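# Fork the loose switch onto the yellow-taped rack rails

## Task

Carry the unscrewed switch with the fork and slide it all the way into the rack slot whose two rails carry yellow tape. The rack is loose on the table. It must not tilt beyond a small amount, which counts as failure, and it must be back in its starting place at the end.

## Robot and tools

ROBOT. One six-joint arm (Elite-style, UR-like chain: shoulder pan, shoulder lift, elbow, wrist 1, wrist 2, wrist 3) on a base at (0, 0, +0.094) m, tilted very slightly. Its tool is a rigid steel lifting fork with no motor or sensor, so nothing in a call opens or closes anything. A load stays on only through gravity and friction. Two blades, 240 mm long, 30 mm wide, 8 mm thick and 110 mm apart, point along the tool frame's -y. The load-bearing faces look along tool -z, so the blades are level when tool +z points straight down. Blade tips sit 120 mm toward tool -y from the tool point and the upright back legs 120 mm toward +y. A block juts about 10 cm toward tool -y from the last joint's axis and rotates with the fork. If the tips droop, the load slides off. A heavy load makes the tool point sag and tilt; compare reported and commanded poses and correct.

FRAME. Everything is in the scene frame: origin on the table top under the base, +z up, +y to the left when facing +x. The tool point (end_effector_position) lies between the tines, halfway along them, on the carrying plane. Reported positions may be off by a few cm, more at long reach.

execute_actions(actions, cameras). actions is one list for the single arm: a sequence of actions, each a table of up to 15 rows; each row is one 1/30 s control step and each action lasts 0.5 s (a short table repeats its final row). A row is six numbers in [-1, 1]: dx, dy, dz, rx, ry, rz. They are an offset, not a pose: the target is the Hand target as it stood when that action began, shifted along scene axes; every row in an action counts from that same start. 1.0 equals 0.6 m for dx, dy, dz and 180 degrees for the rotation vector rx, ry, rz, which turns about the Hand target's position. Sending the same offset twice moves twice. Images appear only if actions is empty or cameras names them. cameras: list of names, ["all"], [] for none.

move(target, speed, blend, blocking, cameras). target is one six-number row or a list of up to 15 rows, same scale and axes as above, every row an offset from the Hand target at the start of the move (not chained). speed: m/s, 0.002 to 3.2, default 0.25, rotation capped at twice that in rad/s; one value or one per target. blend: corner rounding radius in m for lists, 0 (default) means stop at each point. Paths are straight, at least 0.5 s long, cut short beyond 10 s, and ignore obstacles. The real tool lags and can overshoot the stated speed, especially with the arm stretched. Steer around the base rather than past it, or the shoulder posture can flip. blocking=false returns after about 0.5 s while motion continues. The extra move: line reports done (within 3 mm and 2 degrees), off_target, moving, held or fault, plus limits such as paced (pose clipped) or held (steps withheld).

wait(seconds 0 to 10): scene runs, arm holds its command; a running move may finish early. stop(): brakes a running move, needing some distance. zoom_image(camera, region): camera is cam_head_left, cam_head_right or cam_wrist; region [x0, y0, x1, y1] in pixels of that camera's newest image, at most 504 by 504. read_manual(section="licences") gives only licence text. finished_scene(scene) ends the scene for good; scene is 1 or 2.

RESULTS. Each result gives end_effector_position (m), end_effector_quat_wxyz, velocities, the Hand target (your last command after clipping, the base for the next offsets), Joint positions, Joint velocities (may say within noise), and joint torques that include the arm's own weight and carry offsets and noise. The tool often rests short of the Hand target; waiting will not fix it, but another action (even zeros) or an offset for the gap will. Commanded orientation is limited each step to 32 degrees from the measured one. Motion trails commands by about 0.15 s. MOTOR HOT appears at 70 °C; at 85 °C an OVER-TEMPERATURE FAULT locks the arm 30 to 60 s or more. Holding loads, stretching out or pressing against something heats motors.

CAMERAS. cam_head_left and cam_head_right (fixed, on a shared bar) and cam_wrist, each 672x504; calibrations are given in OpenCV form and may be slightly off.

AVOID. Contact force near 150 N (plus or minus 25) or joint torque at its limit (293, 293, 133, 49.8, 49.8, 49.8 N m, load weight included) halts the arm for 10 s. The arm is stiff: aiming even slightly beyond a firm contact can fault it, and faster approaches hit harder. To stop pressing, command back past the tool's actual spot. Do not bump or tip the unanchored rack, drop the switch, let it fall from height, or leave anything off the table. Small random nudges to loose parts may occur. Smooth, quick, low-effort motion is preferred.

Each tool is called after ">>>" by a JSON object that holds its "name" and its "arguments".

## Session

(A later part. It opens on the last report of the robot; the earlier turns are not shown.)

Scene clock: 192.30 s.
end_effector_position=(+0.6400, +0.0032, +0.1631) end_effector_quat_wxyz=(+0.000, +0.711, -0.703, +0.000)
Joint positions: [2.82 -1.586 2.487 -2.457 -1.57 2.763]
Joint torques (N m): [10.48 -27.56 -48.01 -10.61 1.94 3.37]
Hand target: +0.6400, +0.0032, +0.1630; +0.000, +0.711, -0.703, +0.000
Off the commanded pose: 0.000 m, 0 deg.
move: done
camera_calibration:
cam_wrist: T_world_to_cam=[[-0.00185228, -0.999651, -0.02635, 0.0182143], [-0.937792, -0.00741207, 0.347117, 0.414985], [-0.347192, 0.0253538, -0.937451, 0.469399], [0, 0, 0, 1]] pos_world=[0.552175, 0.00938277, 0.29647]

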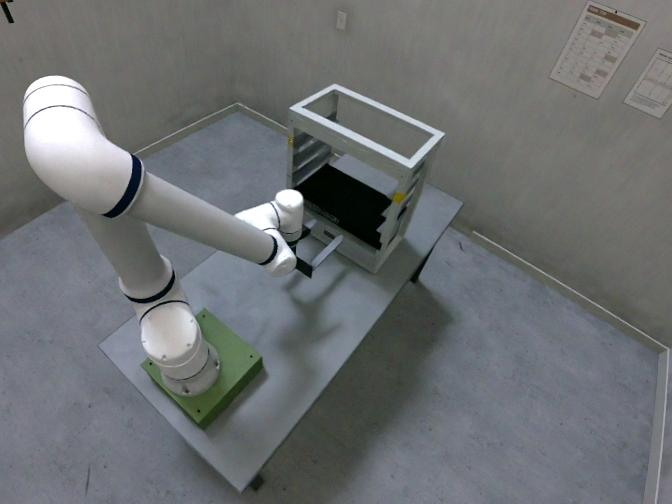

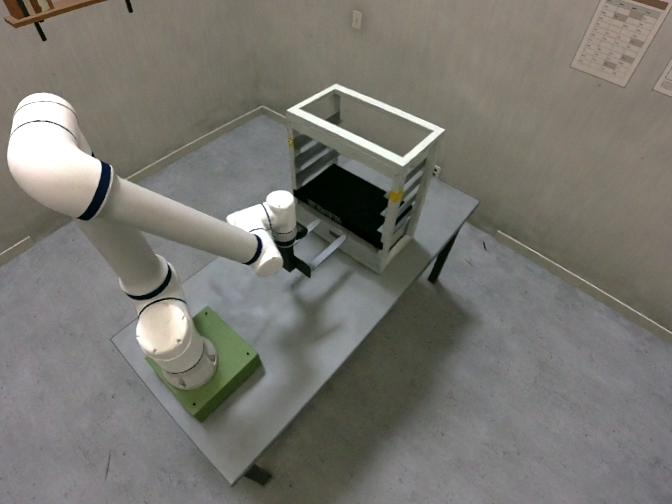

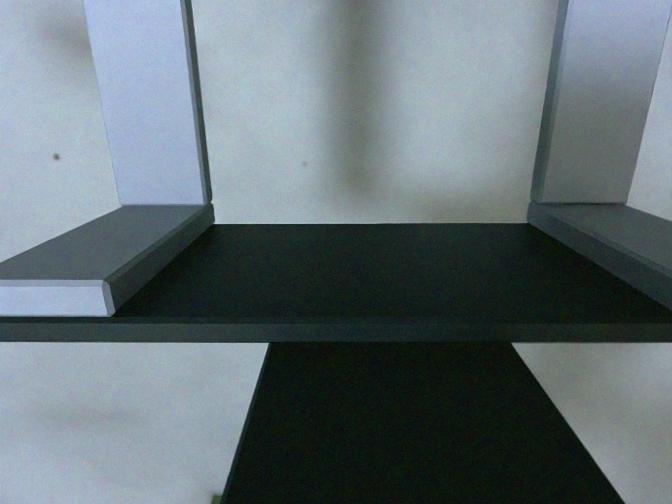

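>>> {"name": "move", "arguments": {"target": [0.11,0.0013,0,0,0,0], "speed": 0.06, "cameras": ["cam_head_left","cam_head_right"]}}

>>> {"name": "zoom_image", "arguments": {"camera": "cam_head_left", "region": [310, 200, 390, 260]}}

>>> {"name": "zoom_image", "arguments": {"camera": "cam_head_right", "region": [310, 200, 390, 260]}}

Scene clock: 199.87 s.
end_effector_position=(+0.7058, +0.0040, +0.1630) end_effector_quat_wxyz=(+0.000, +0.711, -0.703, +0.000)
Joint positions: [2.866 -1.476 2.372 -2.452 -1.569 2.809]
Joint torques (N m): [9.3 -40.81 -73.52 -5.25 1.27 3.43]
Hand target: +0.7060, +0.0040, +0.1630; +0.000, +0.711, -0.703, +0.000
Off the commanded pose: 0.000 m, 0 deg.
move: done
Images, in order (width x height): cam_head_left 672x504, cam_head_right 672x504.

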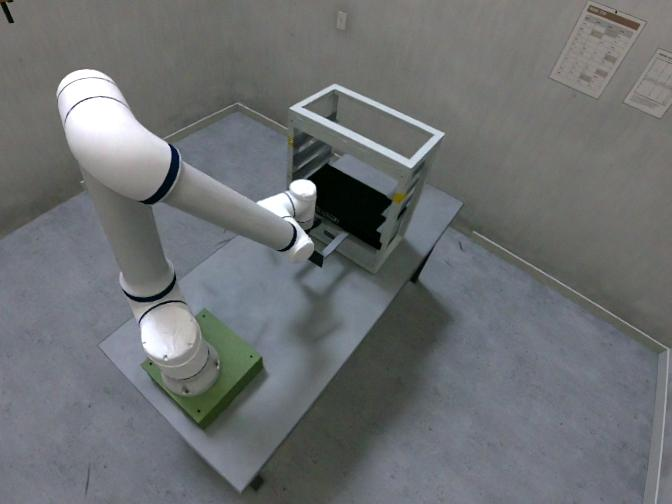

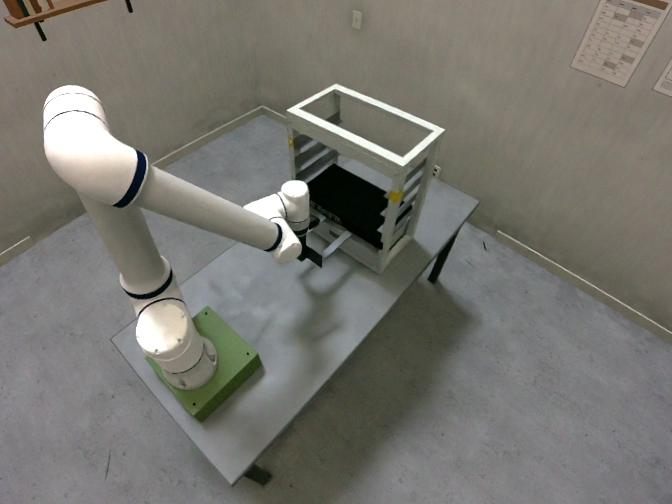

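Scaled by 6.300.

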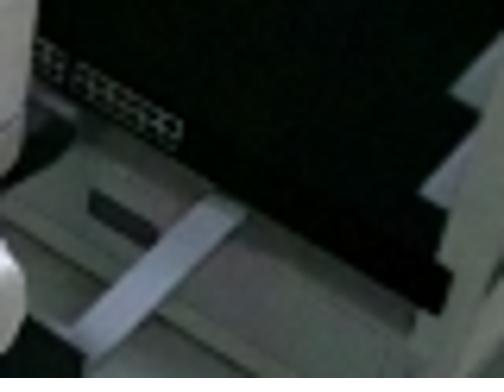

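Scaled by 6.300.

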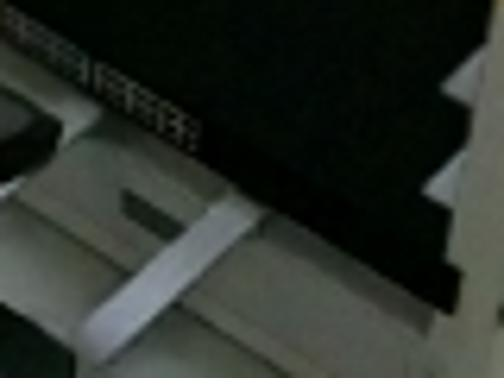

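>>> {"name": "move", "arguments": {"target": [0.2517,0.003,0,0,0,0], "speed": 0.08, "cameras": ["cam_head_left","cam_head_right","cam_wrist"]}}

>>> {"name": "zoom_image", "arguments": {"camera": "cam_head_right", "region": [290, 150, 410, 260]}}

Scene clock: 205.03 s.
end_effector_position=(+0.8568, +0.0058, +0.1630) end_effector_quat_wxyz=(+0.000, +0.711, -0.703, +0.000)
Joint positions: [2.939 -1.262 2.092 -2.386 -1.568 2.881]
Joint torques (N m): [8.14 -66.43 -77.9 -5.42 0.39 3.56]
Hand target: +0.8570, +0.0058, +0.1630; +0.000, +0.711, -0.703, +0.000
Off the commanded pose: 0.000 m, 0 deg.
move: done
camera_calibration:
cam_wrist: T_world_to_cam=[[-0.00175815, -0.99965, -0.0263837, 0.0211499], [-0.937792, -0.00751204, 0.347116, 0.618354], [-0.347193, 0.0253527, -0.937451, 0.544511], [0, 0, 0, 1]] pos_world=[0.768976, 0.0119828, 0.29637]

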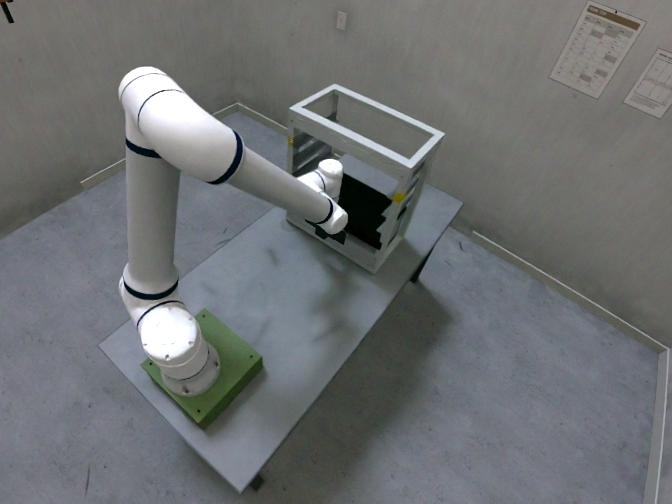

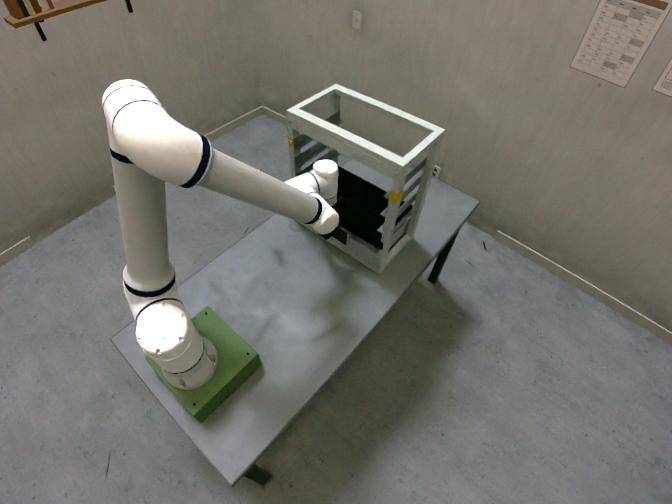

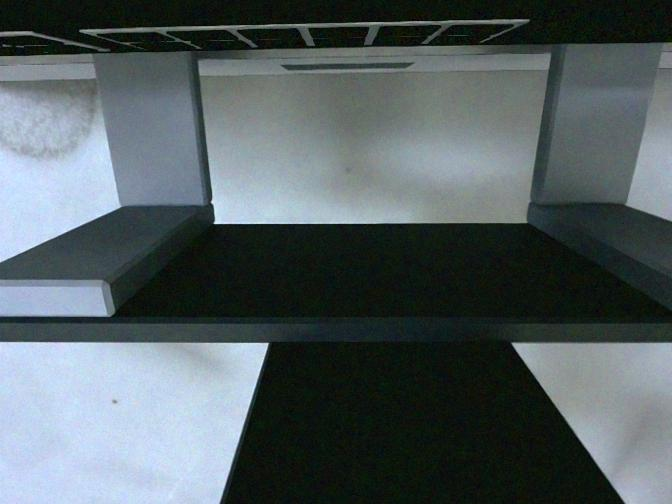

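Scaled by 4.200.

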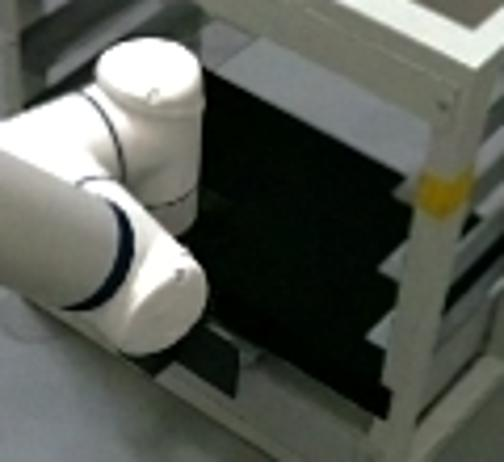

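>>> {"name": "move", "arguments": {"target": [0,0,0.0217,0,0,0], "speed": 0.025}}

>>> {"name": "move", "arguments": {"target": [0,0,0.0083,0,0,0], "speed": 0.02, "cameras": ["cam_head_left","cam_head_right","cam_wrist"]}}

>>> {"name": "zoom_image", "arguments": {"camera": "cam_head_right", "region": [290, 150, 410, 260]}}

Scene clock: 211.23 s.
end_effector_position=(+0.8569, +0.0059, +0.1755) end_effector_quat_wxyz=(+0.000, +0.711, -0.703, +0.000)
Joint positions: [2.939 -1.279 2.084 -2.361 -1.568 2.881]
Joint torques (N m): [-5.87 -127.51 -106.53 -15.56 -0.39 -0.31]
Hand target: +0.8570, +0.0058, +0.1760; +0.000, +0.711, -0.703, +0.000
Off the commanded pose: 0.000 m, 0 deg.
move: done

Scene clock: 211.97 s.
end_effector_position=(+0.8570, +0.0058, +0.1808) end_effector_quat_wxyz=(+0.000, +0.711, -0.703, +0.000)
Joint positions: [2.939 -1.285 2.081 -2.352 -1.568 2.881]
Joint torques (N m): [-14.38 -131.17 -115.16 -18.53 2.71 -1.87]
Hand target: +0.8570, +0.0058, +0.1810; +0.000, +0.711, -0.703, +0.000
Off the commanded pose: 0.000 m, 0 deg.
move: done
camera_calibration:
cam_wrist: T_world_to_cam=[[-0.00181858, -0.999654, -0.0262559, 0.0216264], [-0.937792, -0.007411, 0.347118, 0.612361], [-0.347192, 0.0252538, -0.937454, 0.561269], [0, 0, 0, 1]] pos_world=[0.769175, 0.0119829, 0.31417]

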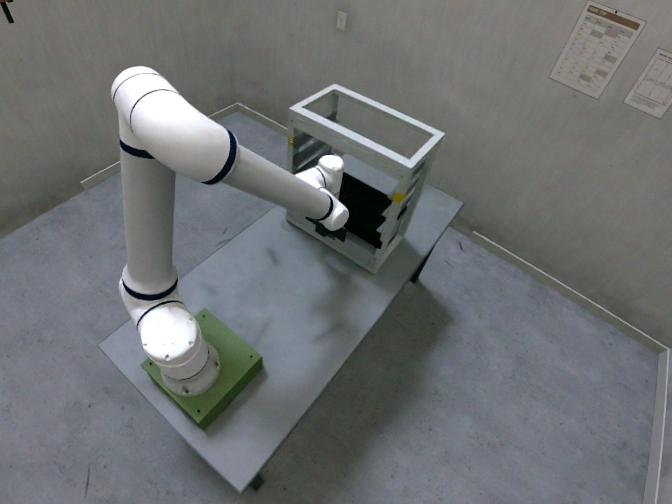

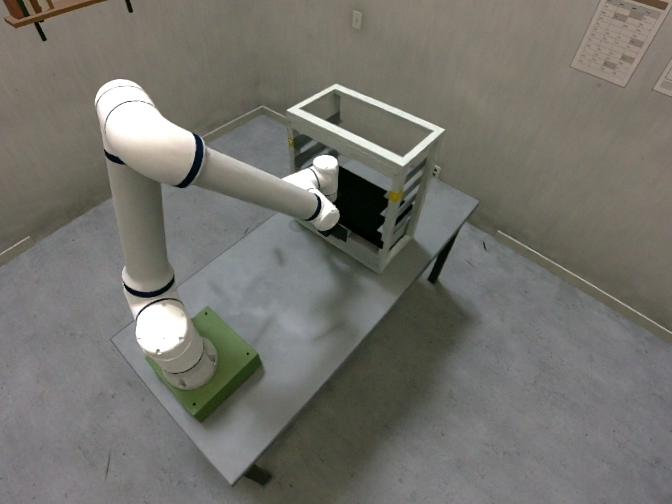

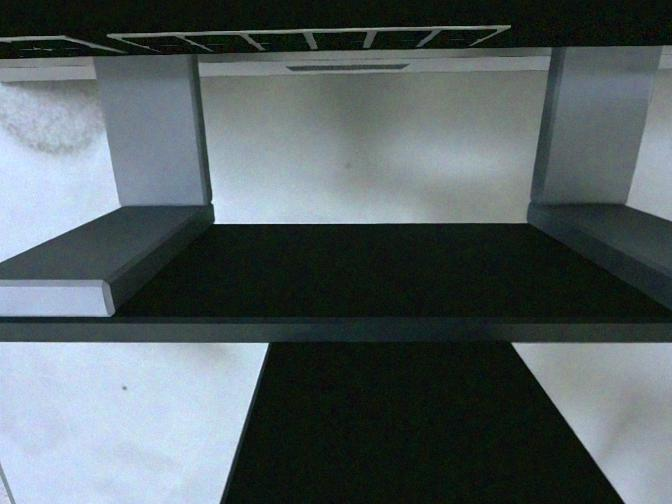

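Scaled by 4.200.

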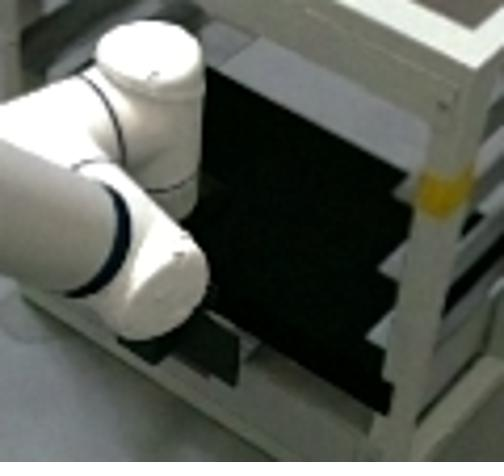

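>>> {"name": "move", "arguments": {"target": [[0,0,0.003,0,0,0],[-0.533,-0.0064,0.003,0,0,0]], "speed": [0.05,0.1], "blend": [0.001,0], "cameras": ["cam_head_left","cam_head_right","cam_wrist"]}}

>>> {"name": "zoom_image", "arguments": {"camera": "cam_head_right", "region": [230, 80, 480, 280]}}

Scene clock: 223.80 s.
end_effector_position=(+0.5373, +0.0020, +0.1827) end_effector_quat_wxyz=(+0.000, +0.711, -0.703, +0.000)
Joint positions: [2.714 -1.855 2.636 -2.337 -1.571 2.657]
Joint torques (N m): [-23.71 -50.95 -89.32 -17.33 5.65 -2.17]
Hand target: +0.5372, +0.0020, +0.1828; +0.000, +0.711, -0.703, +0.000
Off the commanded pose: 0.000 m, 0 deg.
move: done; blend cut to 0.0009 m at target 1
camera_calibration:
cam_wrist: T_world_to_cam=[[-0.00181858, -0.999654, -0.0262559, 0.0172962], [-0.937792, -0.007411, 0.347118, 0.311861], [-0.347192, 0.0252538, -0.937454, 0.452149], [0, 0, 0, 1]] pos_world=[0.449475, 0.00818293, 0.31607]

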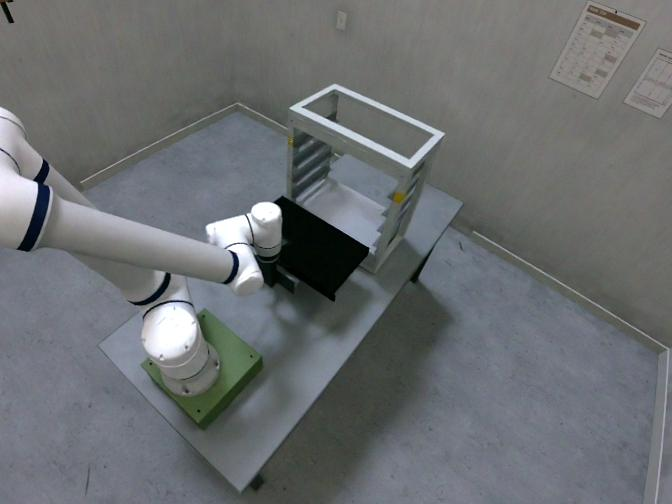

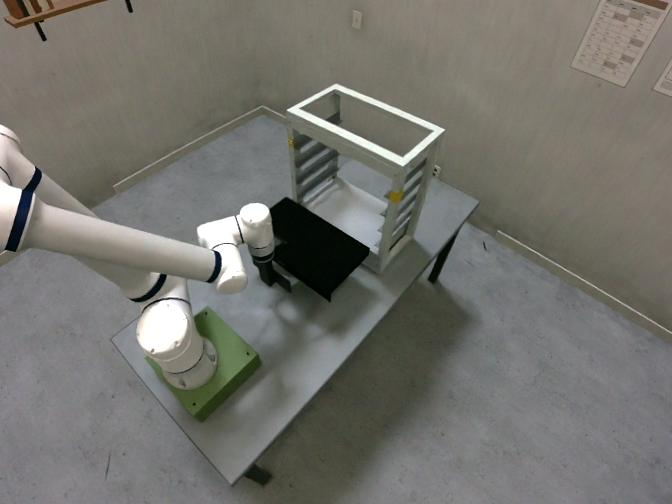

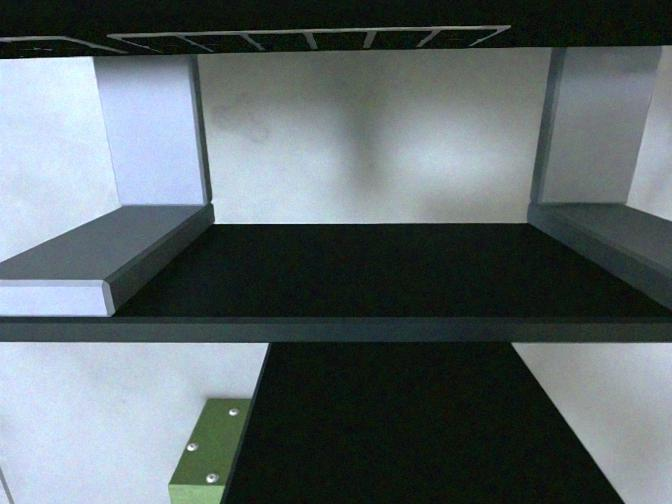

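Scaled by 2.016.

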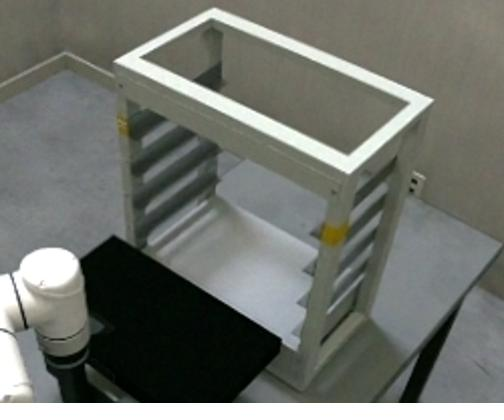

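>>> {"name": "move", "arguments": {"target": [0,0,0.4453,0,0,0], "speed": 0.15, "cameras": ["cam_head_left","cam_head_right","cam_wrist"]}}

>>> {"name": "zoom_image", "arguments": {"camera": "cam_head_right", "region": [230, 80, 480, 280]}}

>>> {"name": "zoom_image", "arguments": {"camera": "cam_head_left", "region": [230, 80, 480, 280]}}

Scene clock: 230.17 s.
end_effector_position=(+0.5372, +0.0020, +0.4498) end_effector_quat_wxyz=(+0.000, +0.711, -0.703, +0.000)
Joint positions: [2.714 -2.138 2.249 -1.667 -1.571 2.656]
Joint torques (N m): [-21.72 -42.08 -143.75 -17.38 2.52 -2.19]
Hand target: +0.5372, +0.0020, +0.4499; +0.000, +0.711, -0.703, +0.000
Off the commanded pose: 0.000 m, 0 deg.
move: done
camera_calibration:
cam_wrist: T_world_to_cam=[[-0.00185096, -0.999651, -0.0263501, 0.0243783], [-0.937825, -0.00741098, 0.347029, 0.219119], [-0.347103, 0.0253542, -0.937484, 0.702485], [0, 0, 0, 1]] pos_world=[0.449375, 0.00818277, 0.58317]

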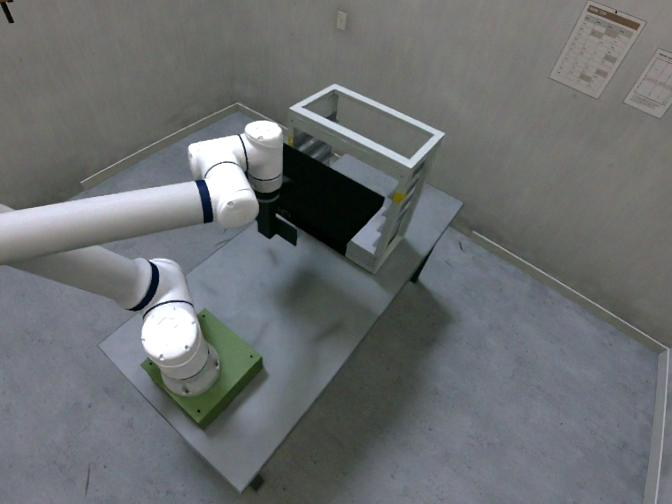

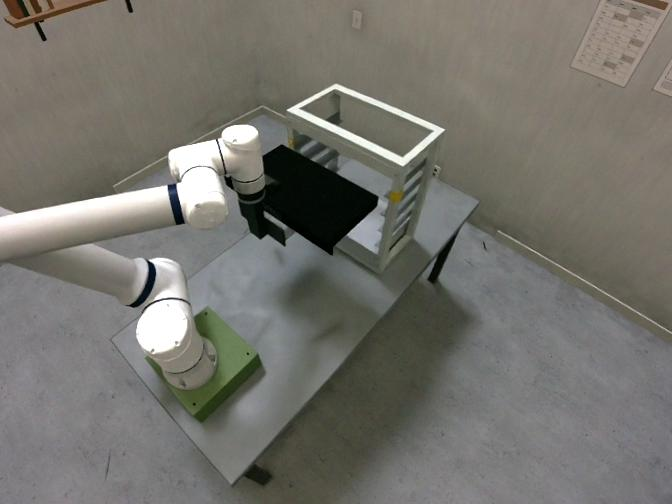

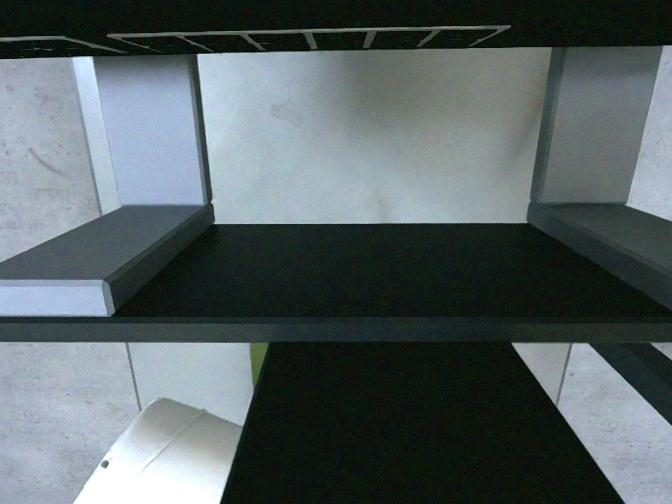

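Scaled by 2.016.

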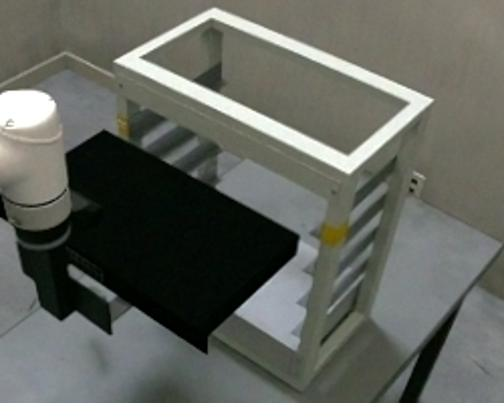

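Scaled by 2.016.

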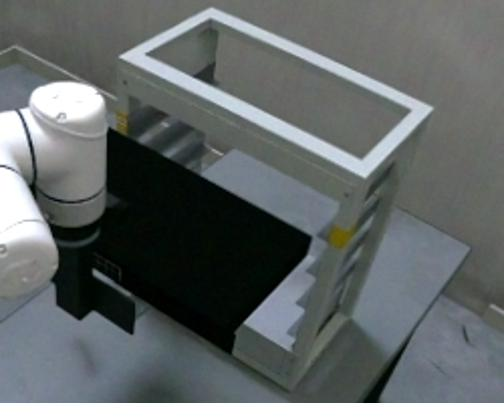

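>>> {"name": "move", "arguments": {"target": [0.107,0.0013,0,0,0,0], "speed": 0.12, "cameras": ["cam_head_left","cam_head_right","cam_wrist"]}}

>>> {"name": "zoom_image", "arguments": {"camera": "cam_head_right", "region": [340, 140, 440, 240]}}

>>> {"name": "zoom_image", "arguments": {"camera": "cam_head_left", "region": [340, 140, 440, 240]}}

>>> {"name": "zoom_image", "arguments": {"camera": "cam_head_right", "region": [260, 100, 360, 200]}}

Scene clock: 245.60 s.
end_effector_position=(+0.6013, +0.0027, +0.4499) end_effector_quat_wxyz=(+0.000, +0.711, -0.703, +0.000)
Joint positions: [2.786 -1.996 2.182 -1.742 -1.57 2.728]
Joint torques (N m): [7.46 -27.66 -143.74 -22.5 1.63 3.24]
Hand target: +0.6014, +0.0028, +0.4499; +0.000, +0.711, -0.703, +0.000
Off the commanded pose: 0.000 m, 0 deg.
move: done
camera_calibration:
cam_wrist: T_world_to_cam=[[-0.00175815, -0.99965, -0.0263837, 0.0251738], [-0.937792, -0.00751204, 0.347116, 0.279009], [-0.347193, 0.0253527, -0.937451, 0.724896], [0, 0, 0, 1]] pos_world=[0.513376, 0.00888283, 0.58337]

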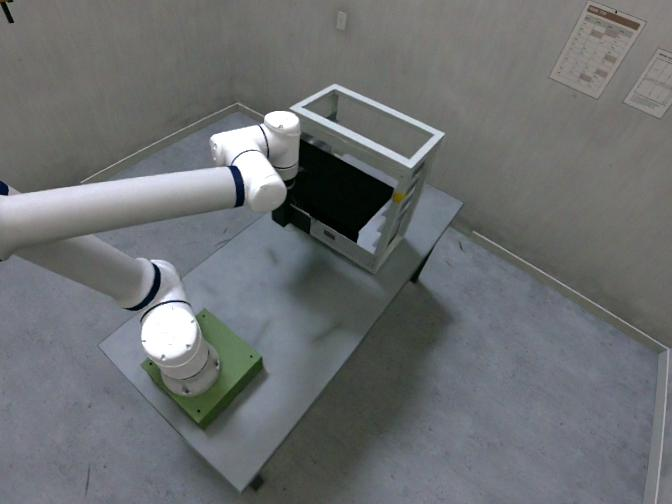

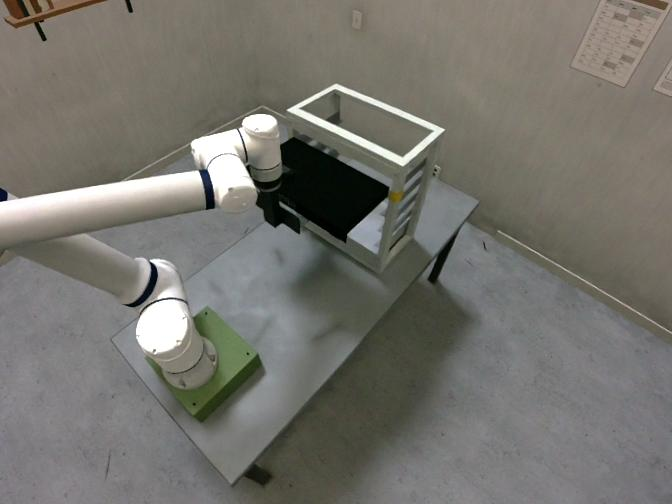

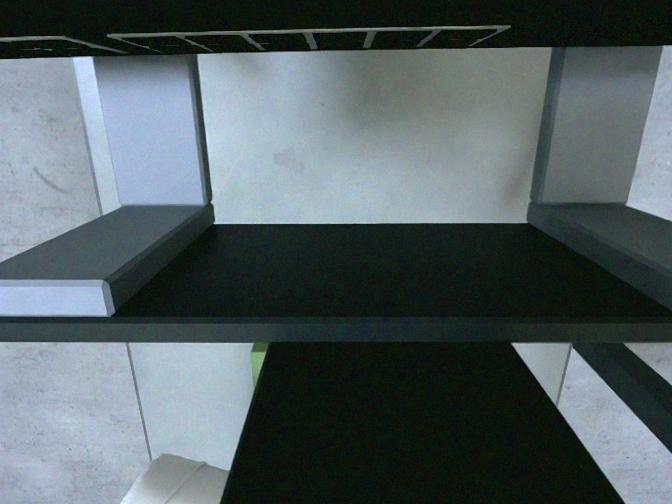

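Scaled by 5.040.

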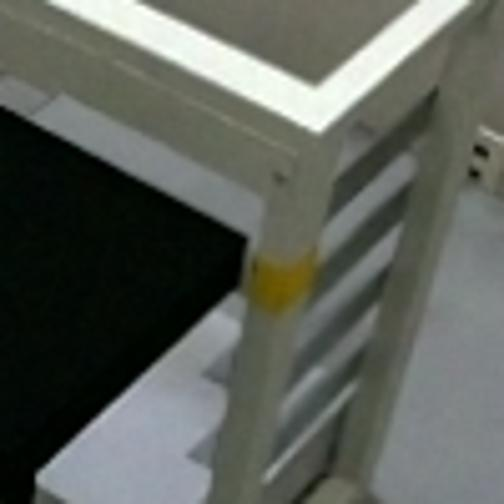

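Scaled by 5.040.

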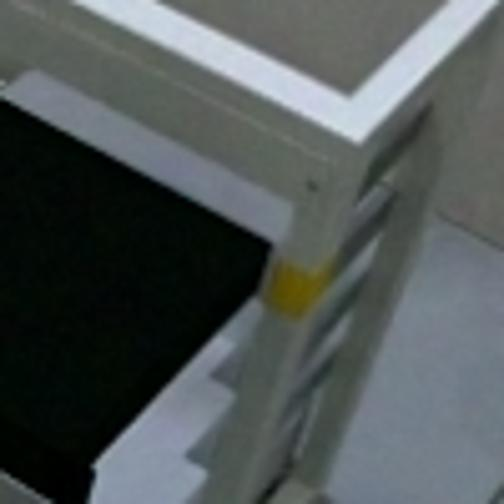

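Scaled by 5.040.

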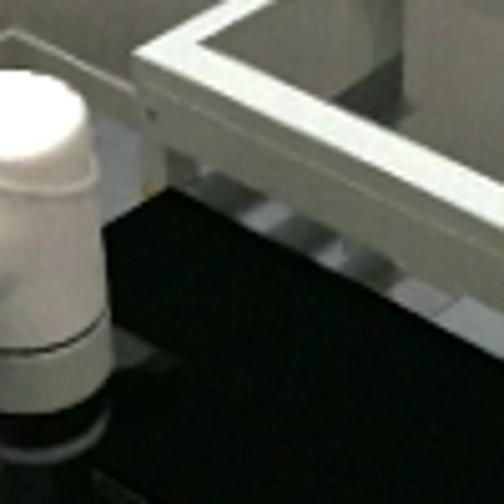

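>>> {"name": "move", "arguments": {"target": [0.18,0.0032,0,0,0,0], "speed": 0.08, "cameras": ["cam_head_left","cam_head_right"]}}

>>> {"name": "zoom_image", "arguments": {"camera": "cam_head_right", "region": [290, 80, 450, 280]}}

>>> {"name": "zoom_image", "arguments": {"camera": "cam_head_left", "region": [290, 80, 450, 280]}}

Scene clock: 259.40 s.
end_effector_position=(+0.7092, +0.0047, +0.4499) end_effector_quat_wxyz=(+0.000, +0.711, -0.703, +0.000)
Joint positions: [2.868 -1.782 2.044 -1.818 -1.569 2.811]
Joint torques (N m): [11.44 -54.54 -142.58 -22.84 1.96 3.28]
Hand target: +0.7094, +0.0047, +0.4499; +0.000, +0.711, -0.703, +0.000
Off the commanded pose: 0.000 m, 0 deg.
move: done
Images, in order (width x height): cam_head_left 672x504, cam_head_right 672x504.

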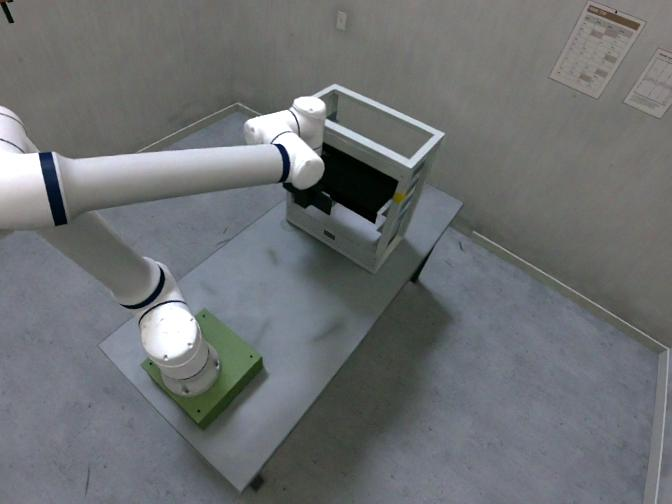

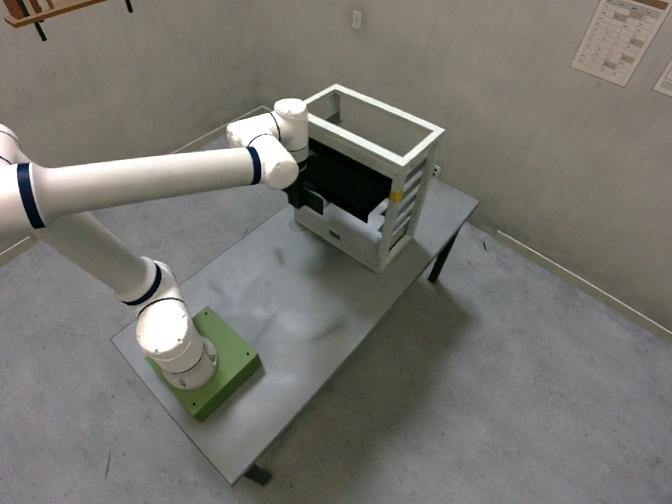

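Scaled by 2.520.

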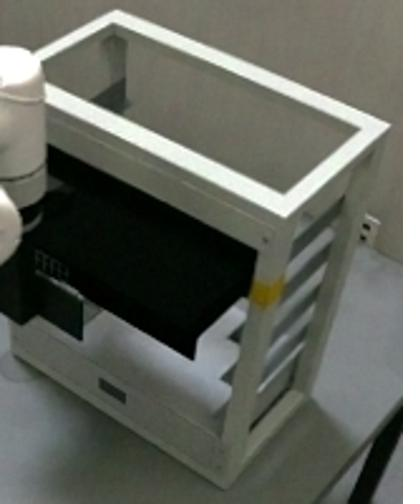

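Scaled by 2.520.

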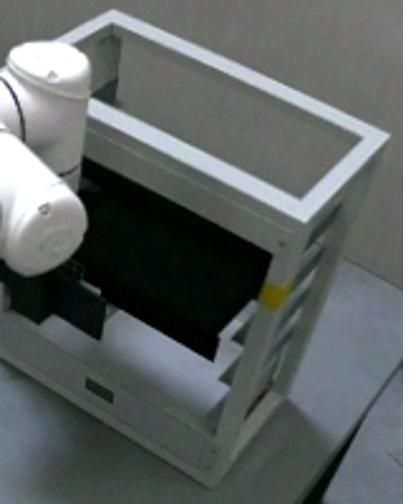

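>>> {"name": "move", "arguments": {"target": [0.1793,0.0022,0,0,0,0], "speed": 0.08, "cameras": ["cam_head_left","cam_head_right"]}}

>>> {"name": "zoom_image", "arguments": {"camera": "cam_head_right", "region": [290, 80, 450, 280]}}

>>> {"name": "zoom_image", "arguments": {"camera": "cam_head_left", "region": [290, 80, 450, 280]}}

Scene clock: 264.13 s.
end_effector_position=(+0.8168, +0.0060, +0.4499) end_effector_quat_wxyz=(+0.000, +0.711, -0.703, +0.000)
Joint positions: [2.922 -1.591 1.881 -1.846 -1.568 2.865]
Joint torques (N m): [9.14 -82.13 -141.99 -23.07 1.91 3.33]
Hand target: +0.8170, +0.0060, +0.4499; +0.000, +0.711, -0.703, +0.000
Off the commanded pose: 0.000 m, 0 deg.
move: done
Images, in order (width x height): cam_head_left 672x504, cam_head_right 672x504.

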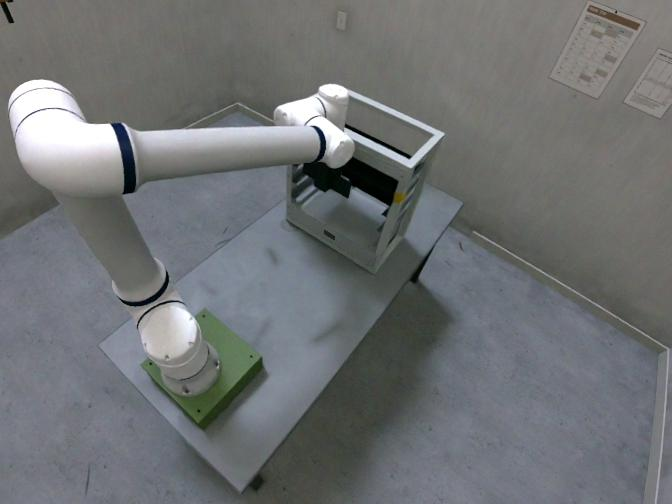

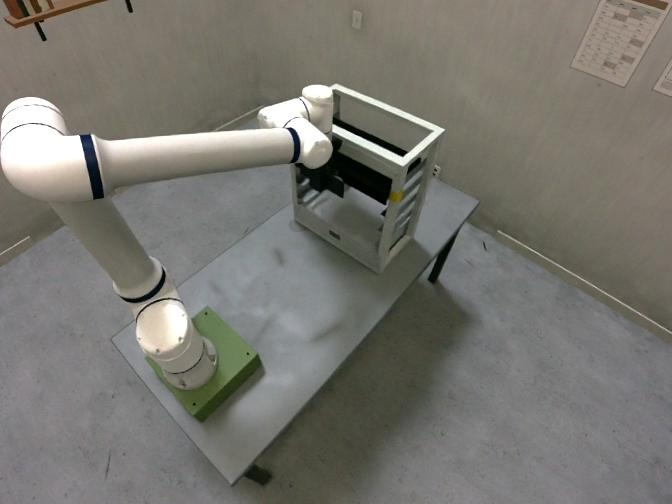

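Scaled by 2.520.

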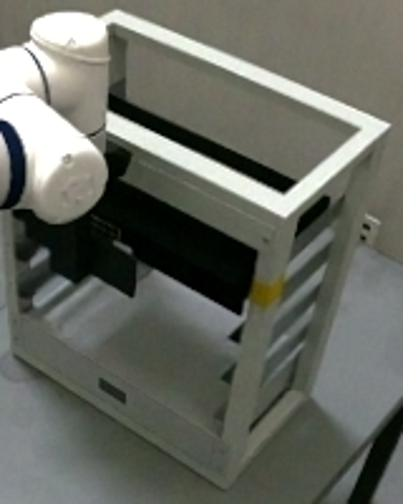

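Scaled by 2.520.

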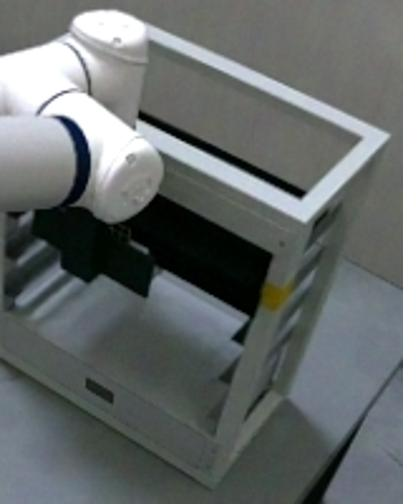

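>>> {"name": "move", "arguments": {"target": [0,0,-0.0367,0,0,0], "speed": 0.025, "cameras": ["cam_head_left","cam_head_right","cam_wrist"]}}

>>> {"name": "zoom_image", "arguments": {"camera": "cam_head_right", "region": [290, 80, 450, 280]}}

Scene clock: 267.93 s.
end_effector_position=(+0.8170, +0.0060, +0.4281) end_effector_quat_wxyz=(+0.000, +0.711, -0.703, +0.000)
Joint positions: [2.923 -1.58 1.91 -1.886 -1.568 2.865]
Joint torques (N m): [10.39 -48.72 -73.44 -10.32 -1.45 3.31]
Hand target: +0.8170, +0.0060, +0.4279; +0.000, +0.711, -0.703, +0.000
Off the commanded pose: 0.000 m, 0 deg.
move: done
camera_calibration:
cam_wrist: T_world_to_cam=[[-0.00185228, -0.999651, -0.02635, 0.0283239], [-0.937792, -0.00741207, 0.347117, 0.489009], [-0.347192, 0.0253538, -0.937451, 0.779205], [0, 0, 0, 1]] pos_world=[0.729175, 0.0121828, 0.56147]

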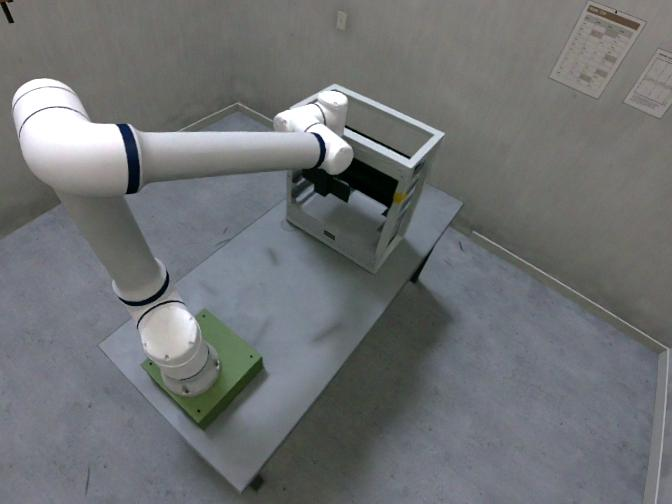

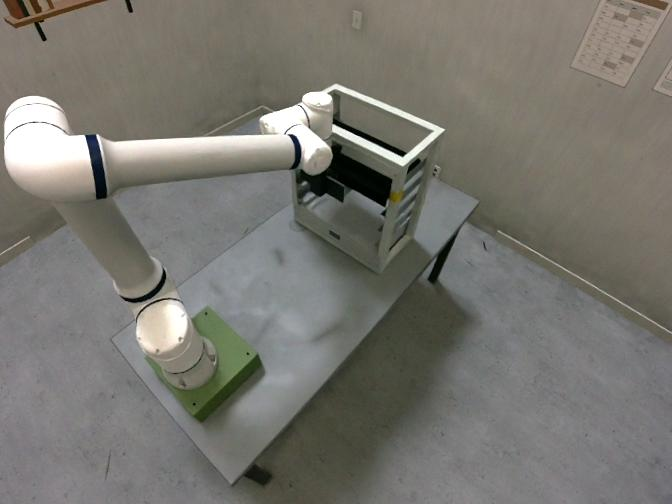

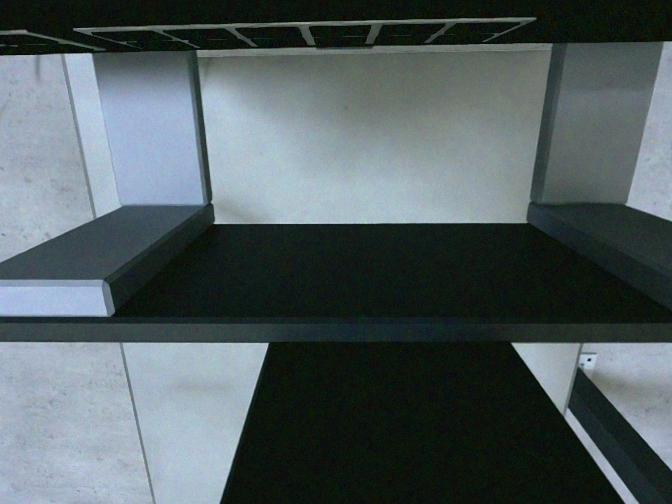

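Scaled by 2.520.

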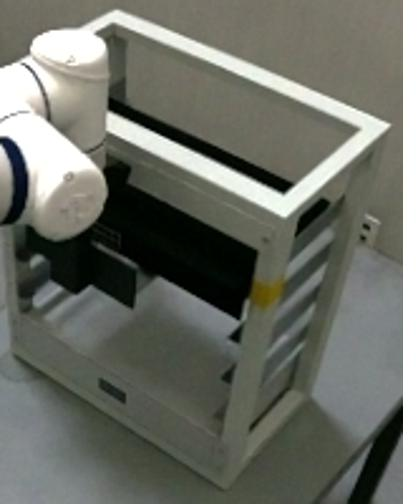

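>>> {"name": "move", "arguments": {"target": [[-0.387,-0.0046,0,0,0,0],[-0.387,-0.0046,0.055,0,0,0]], "speed": [0.12,0.1], "blend": [0.008,0], "cameras": ["cam_head_left","cam_head_right"]}}

>>> {"name": "zoom_image", "arguments": {"camera": "cam_head_right", "region": [270, 80, 450, 280]}}

>>> {"name": "zoom_image", "arguments": {"camera": "cam_head_left", "region": [270, 80, 450, 280]}}

Scene clock: 274.27 s.
end_effector_position=(+0.5848, +0.0032, +0.4607) end_effector_quat_wxyz=(+0.000, +0.711, -0.703, +0.000)
Joint positions: [2.771 -2.035 2.183 -1.704 -1.57 2.713]
Joint torques (N m): [-20.74 -31.18 -101.81 -5.16 1.86 -2.44]
Hand target: +0.5848, +0.0032, +0.4609; +0.000, +0.711, -0.703, +0.000
Off the commanded pose: 0.000 m, 0 deg.
move: done
Images, in order (width x height): cam_head_left 672x504, cam_head_right 672x504.

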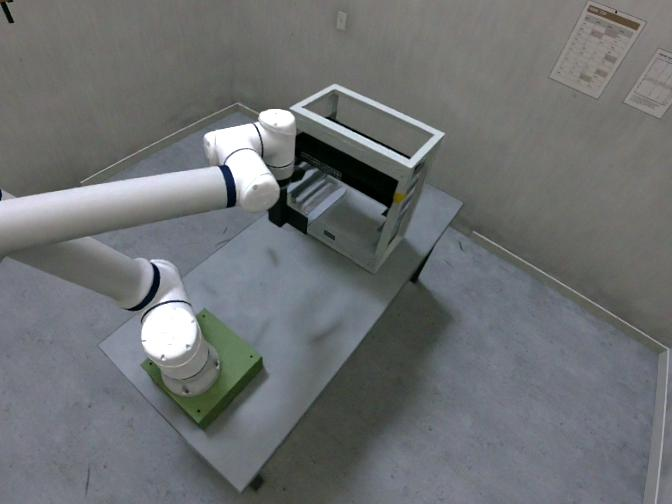

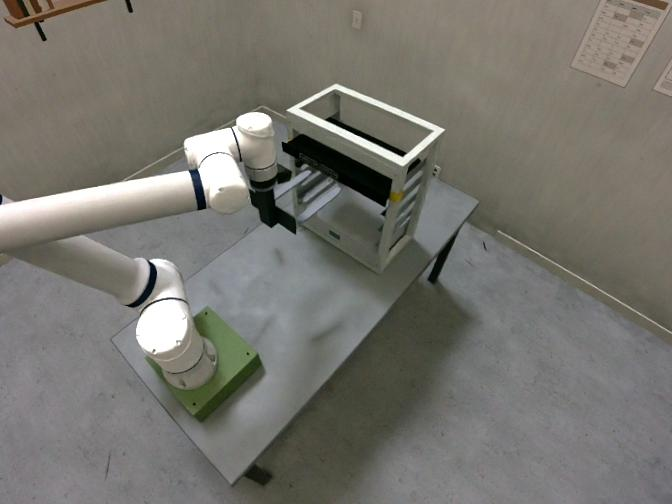

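Scaled by 2.520.

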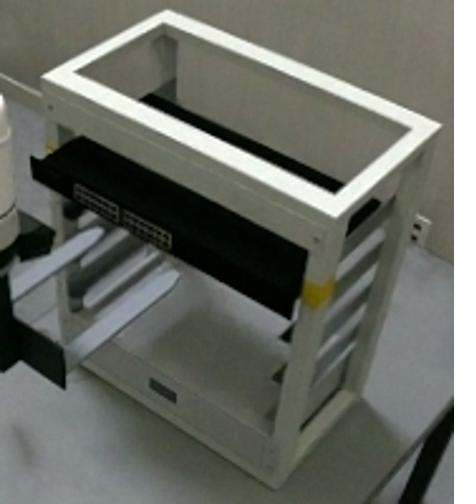

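Scaled by 2.520.

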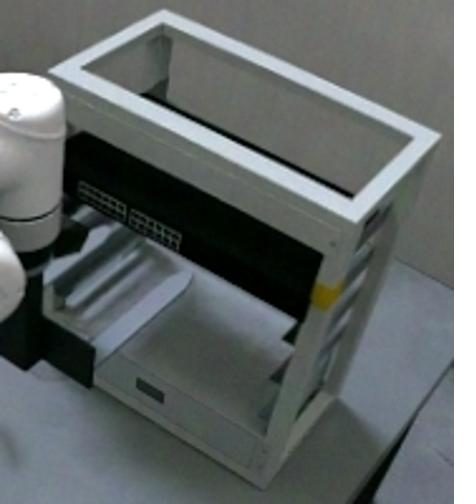

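>>> {"name": "move", "arguments": {"target": [[0.03,0.0004,0.0083,0,0,0],[0.112,0.0013,0.0083,0,0,0]], "speed": [0.06,0.05], "blend": [0.005,0], "cameras": ["cam_head_left","cam_head_right"]}}

>>> {"name": "zoom_image", "arguments": {"camera": "cam_head_right", "region": [270, 80, 450, 280]}}

>>> {"name": "zoom_image", "arguments": {"camera": "cam_head_left", "region": [270, 80, 450, 280]}}

Scene clock: 284.60 s.
end_effector_position=(+0.6519, +0.0040, +0.4659) end_effector_quat_wxyz=(+0.000, +0.711, -0.703, +0.000)
Joint positions: [2.83 -1.899 2.096 -1.754 -1.569 2.772]
Joint torques (N m): [8.27 -15.43 -112.3 -16.61 2.82 3.55]
Hand target: +0.6520, +0.0040, +0.4659; +0.000, +0.711, -0.703, +0.000
Off the commanded pose: 0.000 m, 0 deg.
move: done
Images, in order (width x height): cam_head_left 672x504, cam_head_right 672x504.

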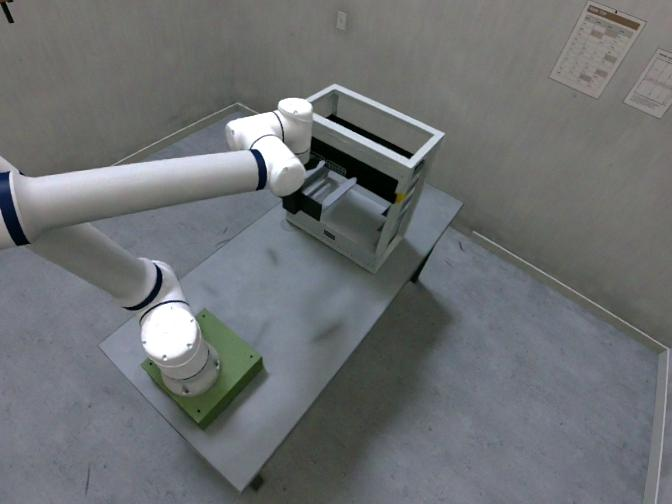

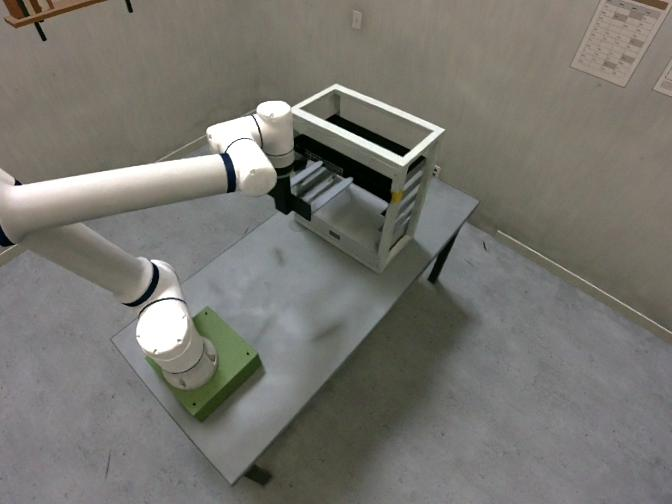

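Scaled by 2.520.

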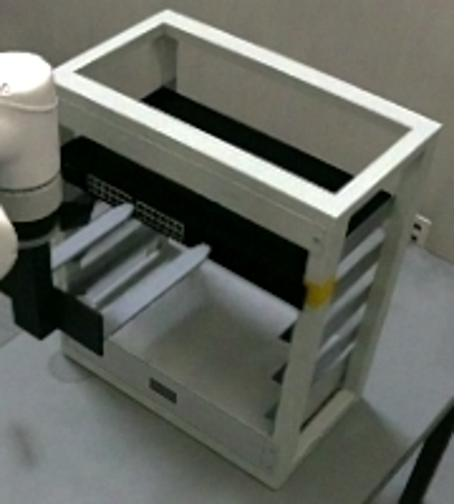

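Scaled by 2.520.

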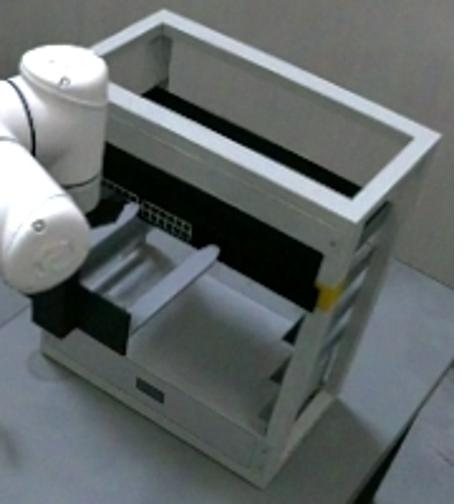

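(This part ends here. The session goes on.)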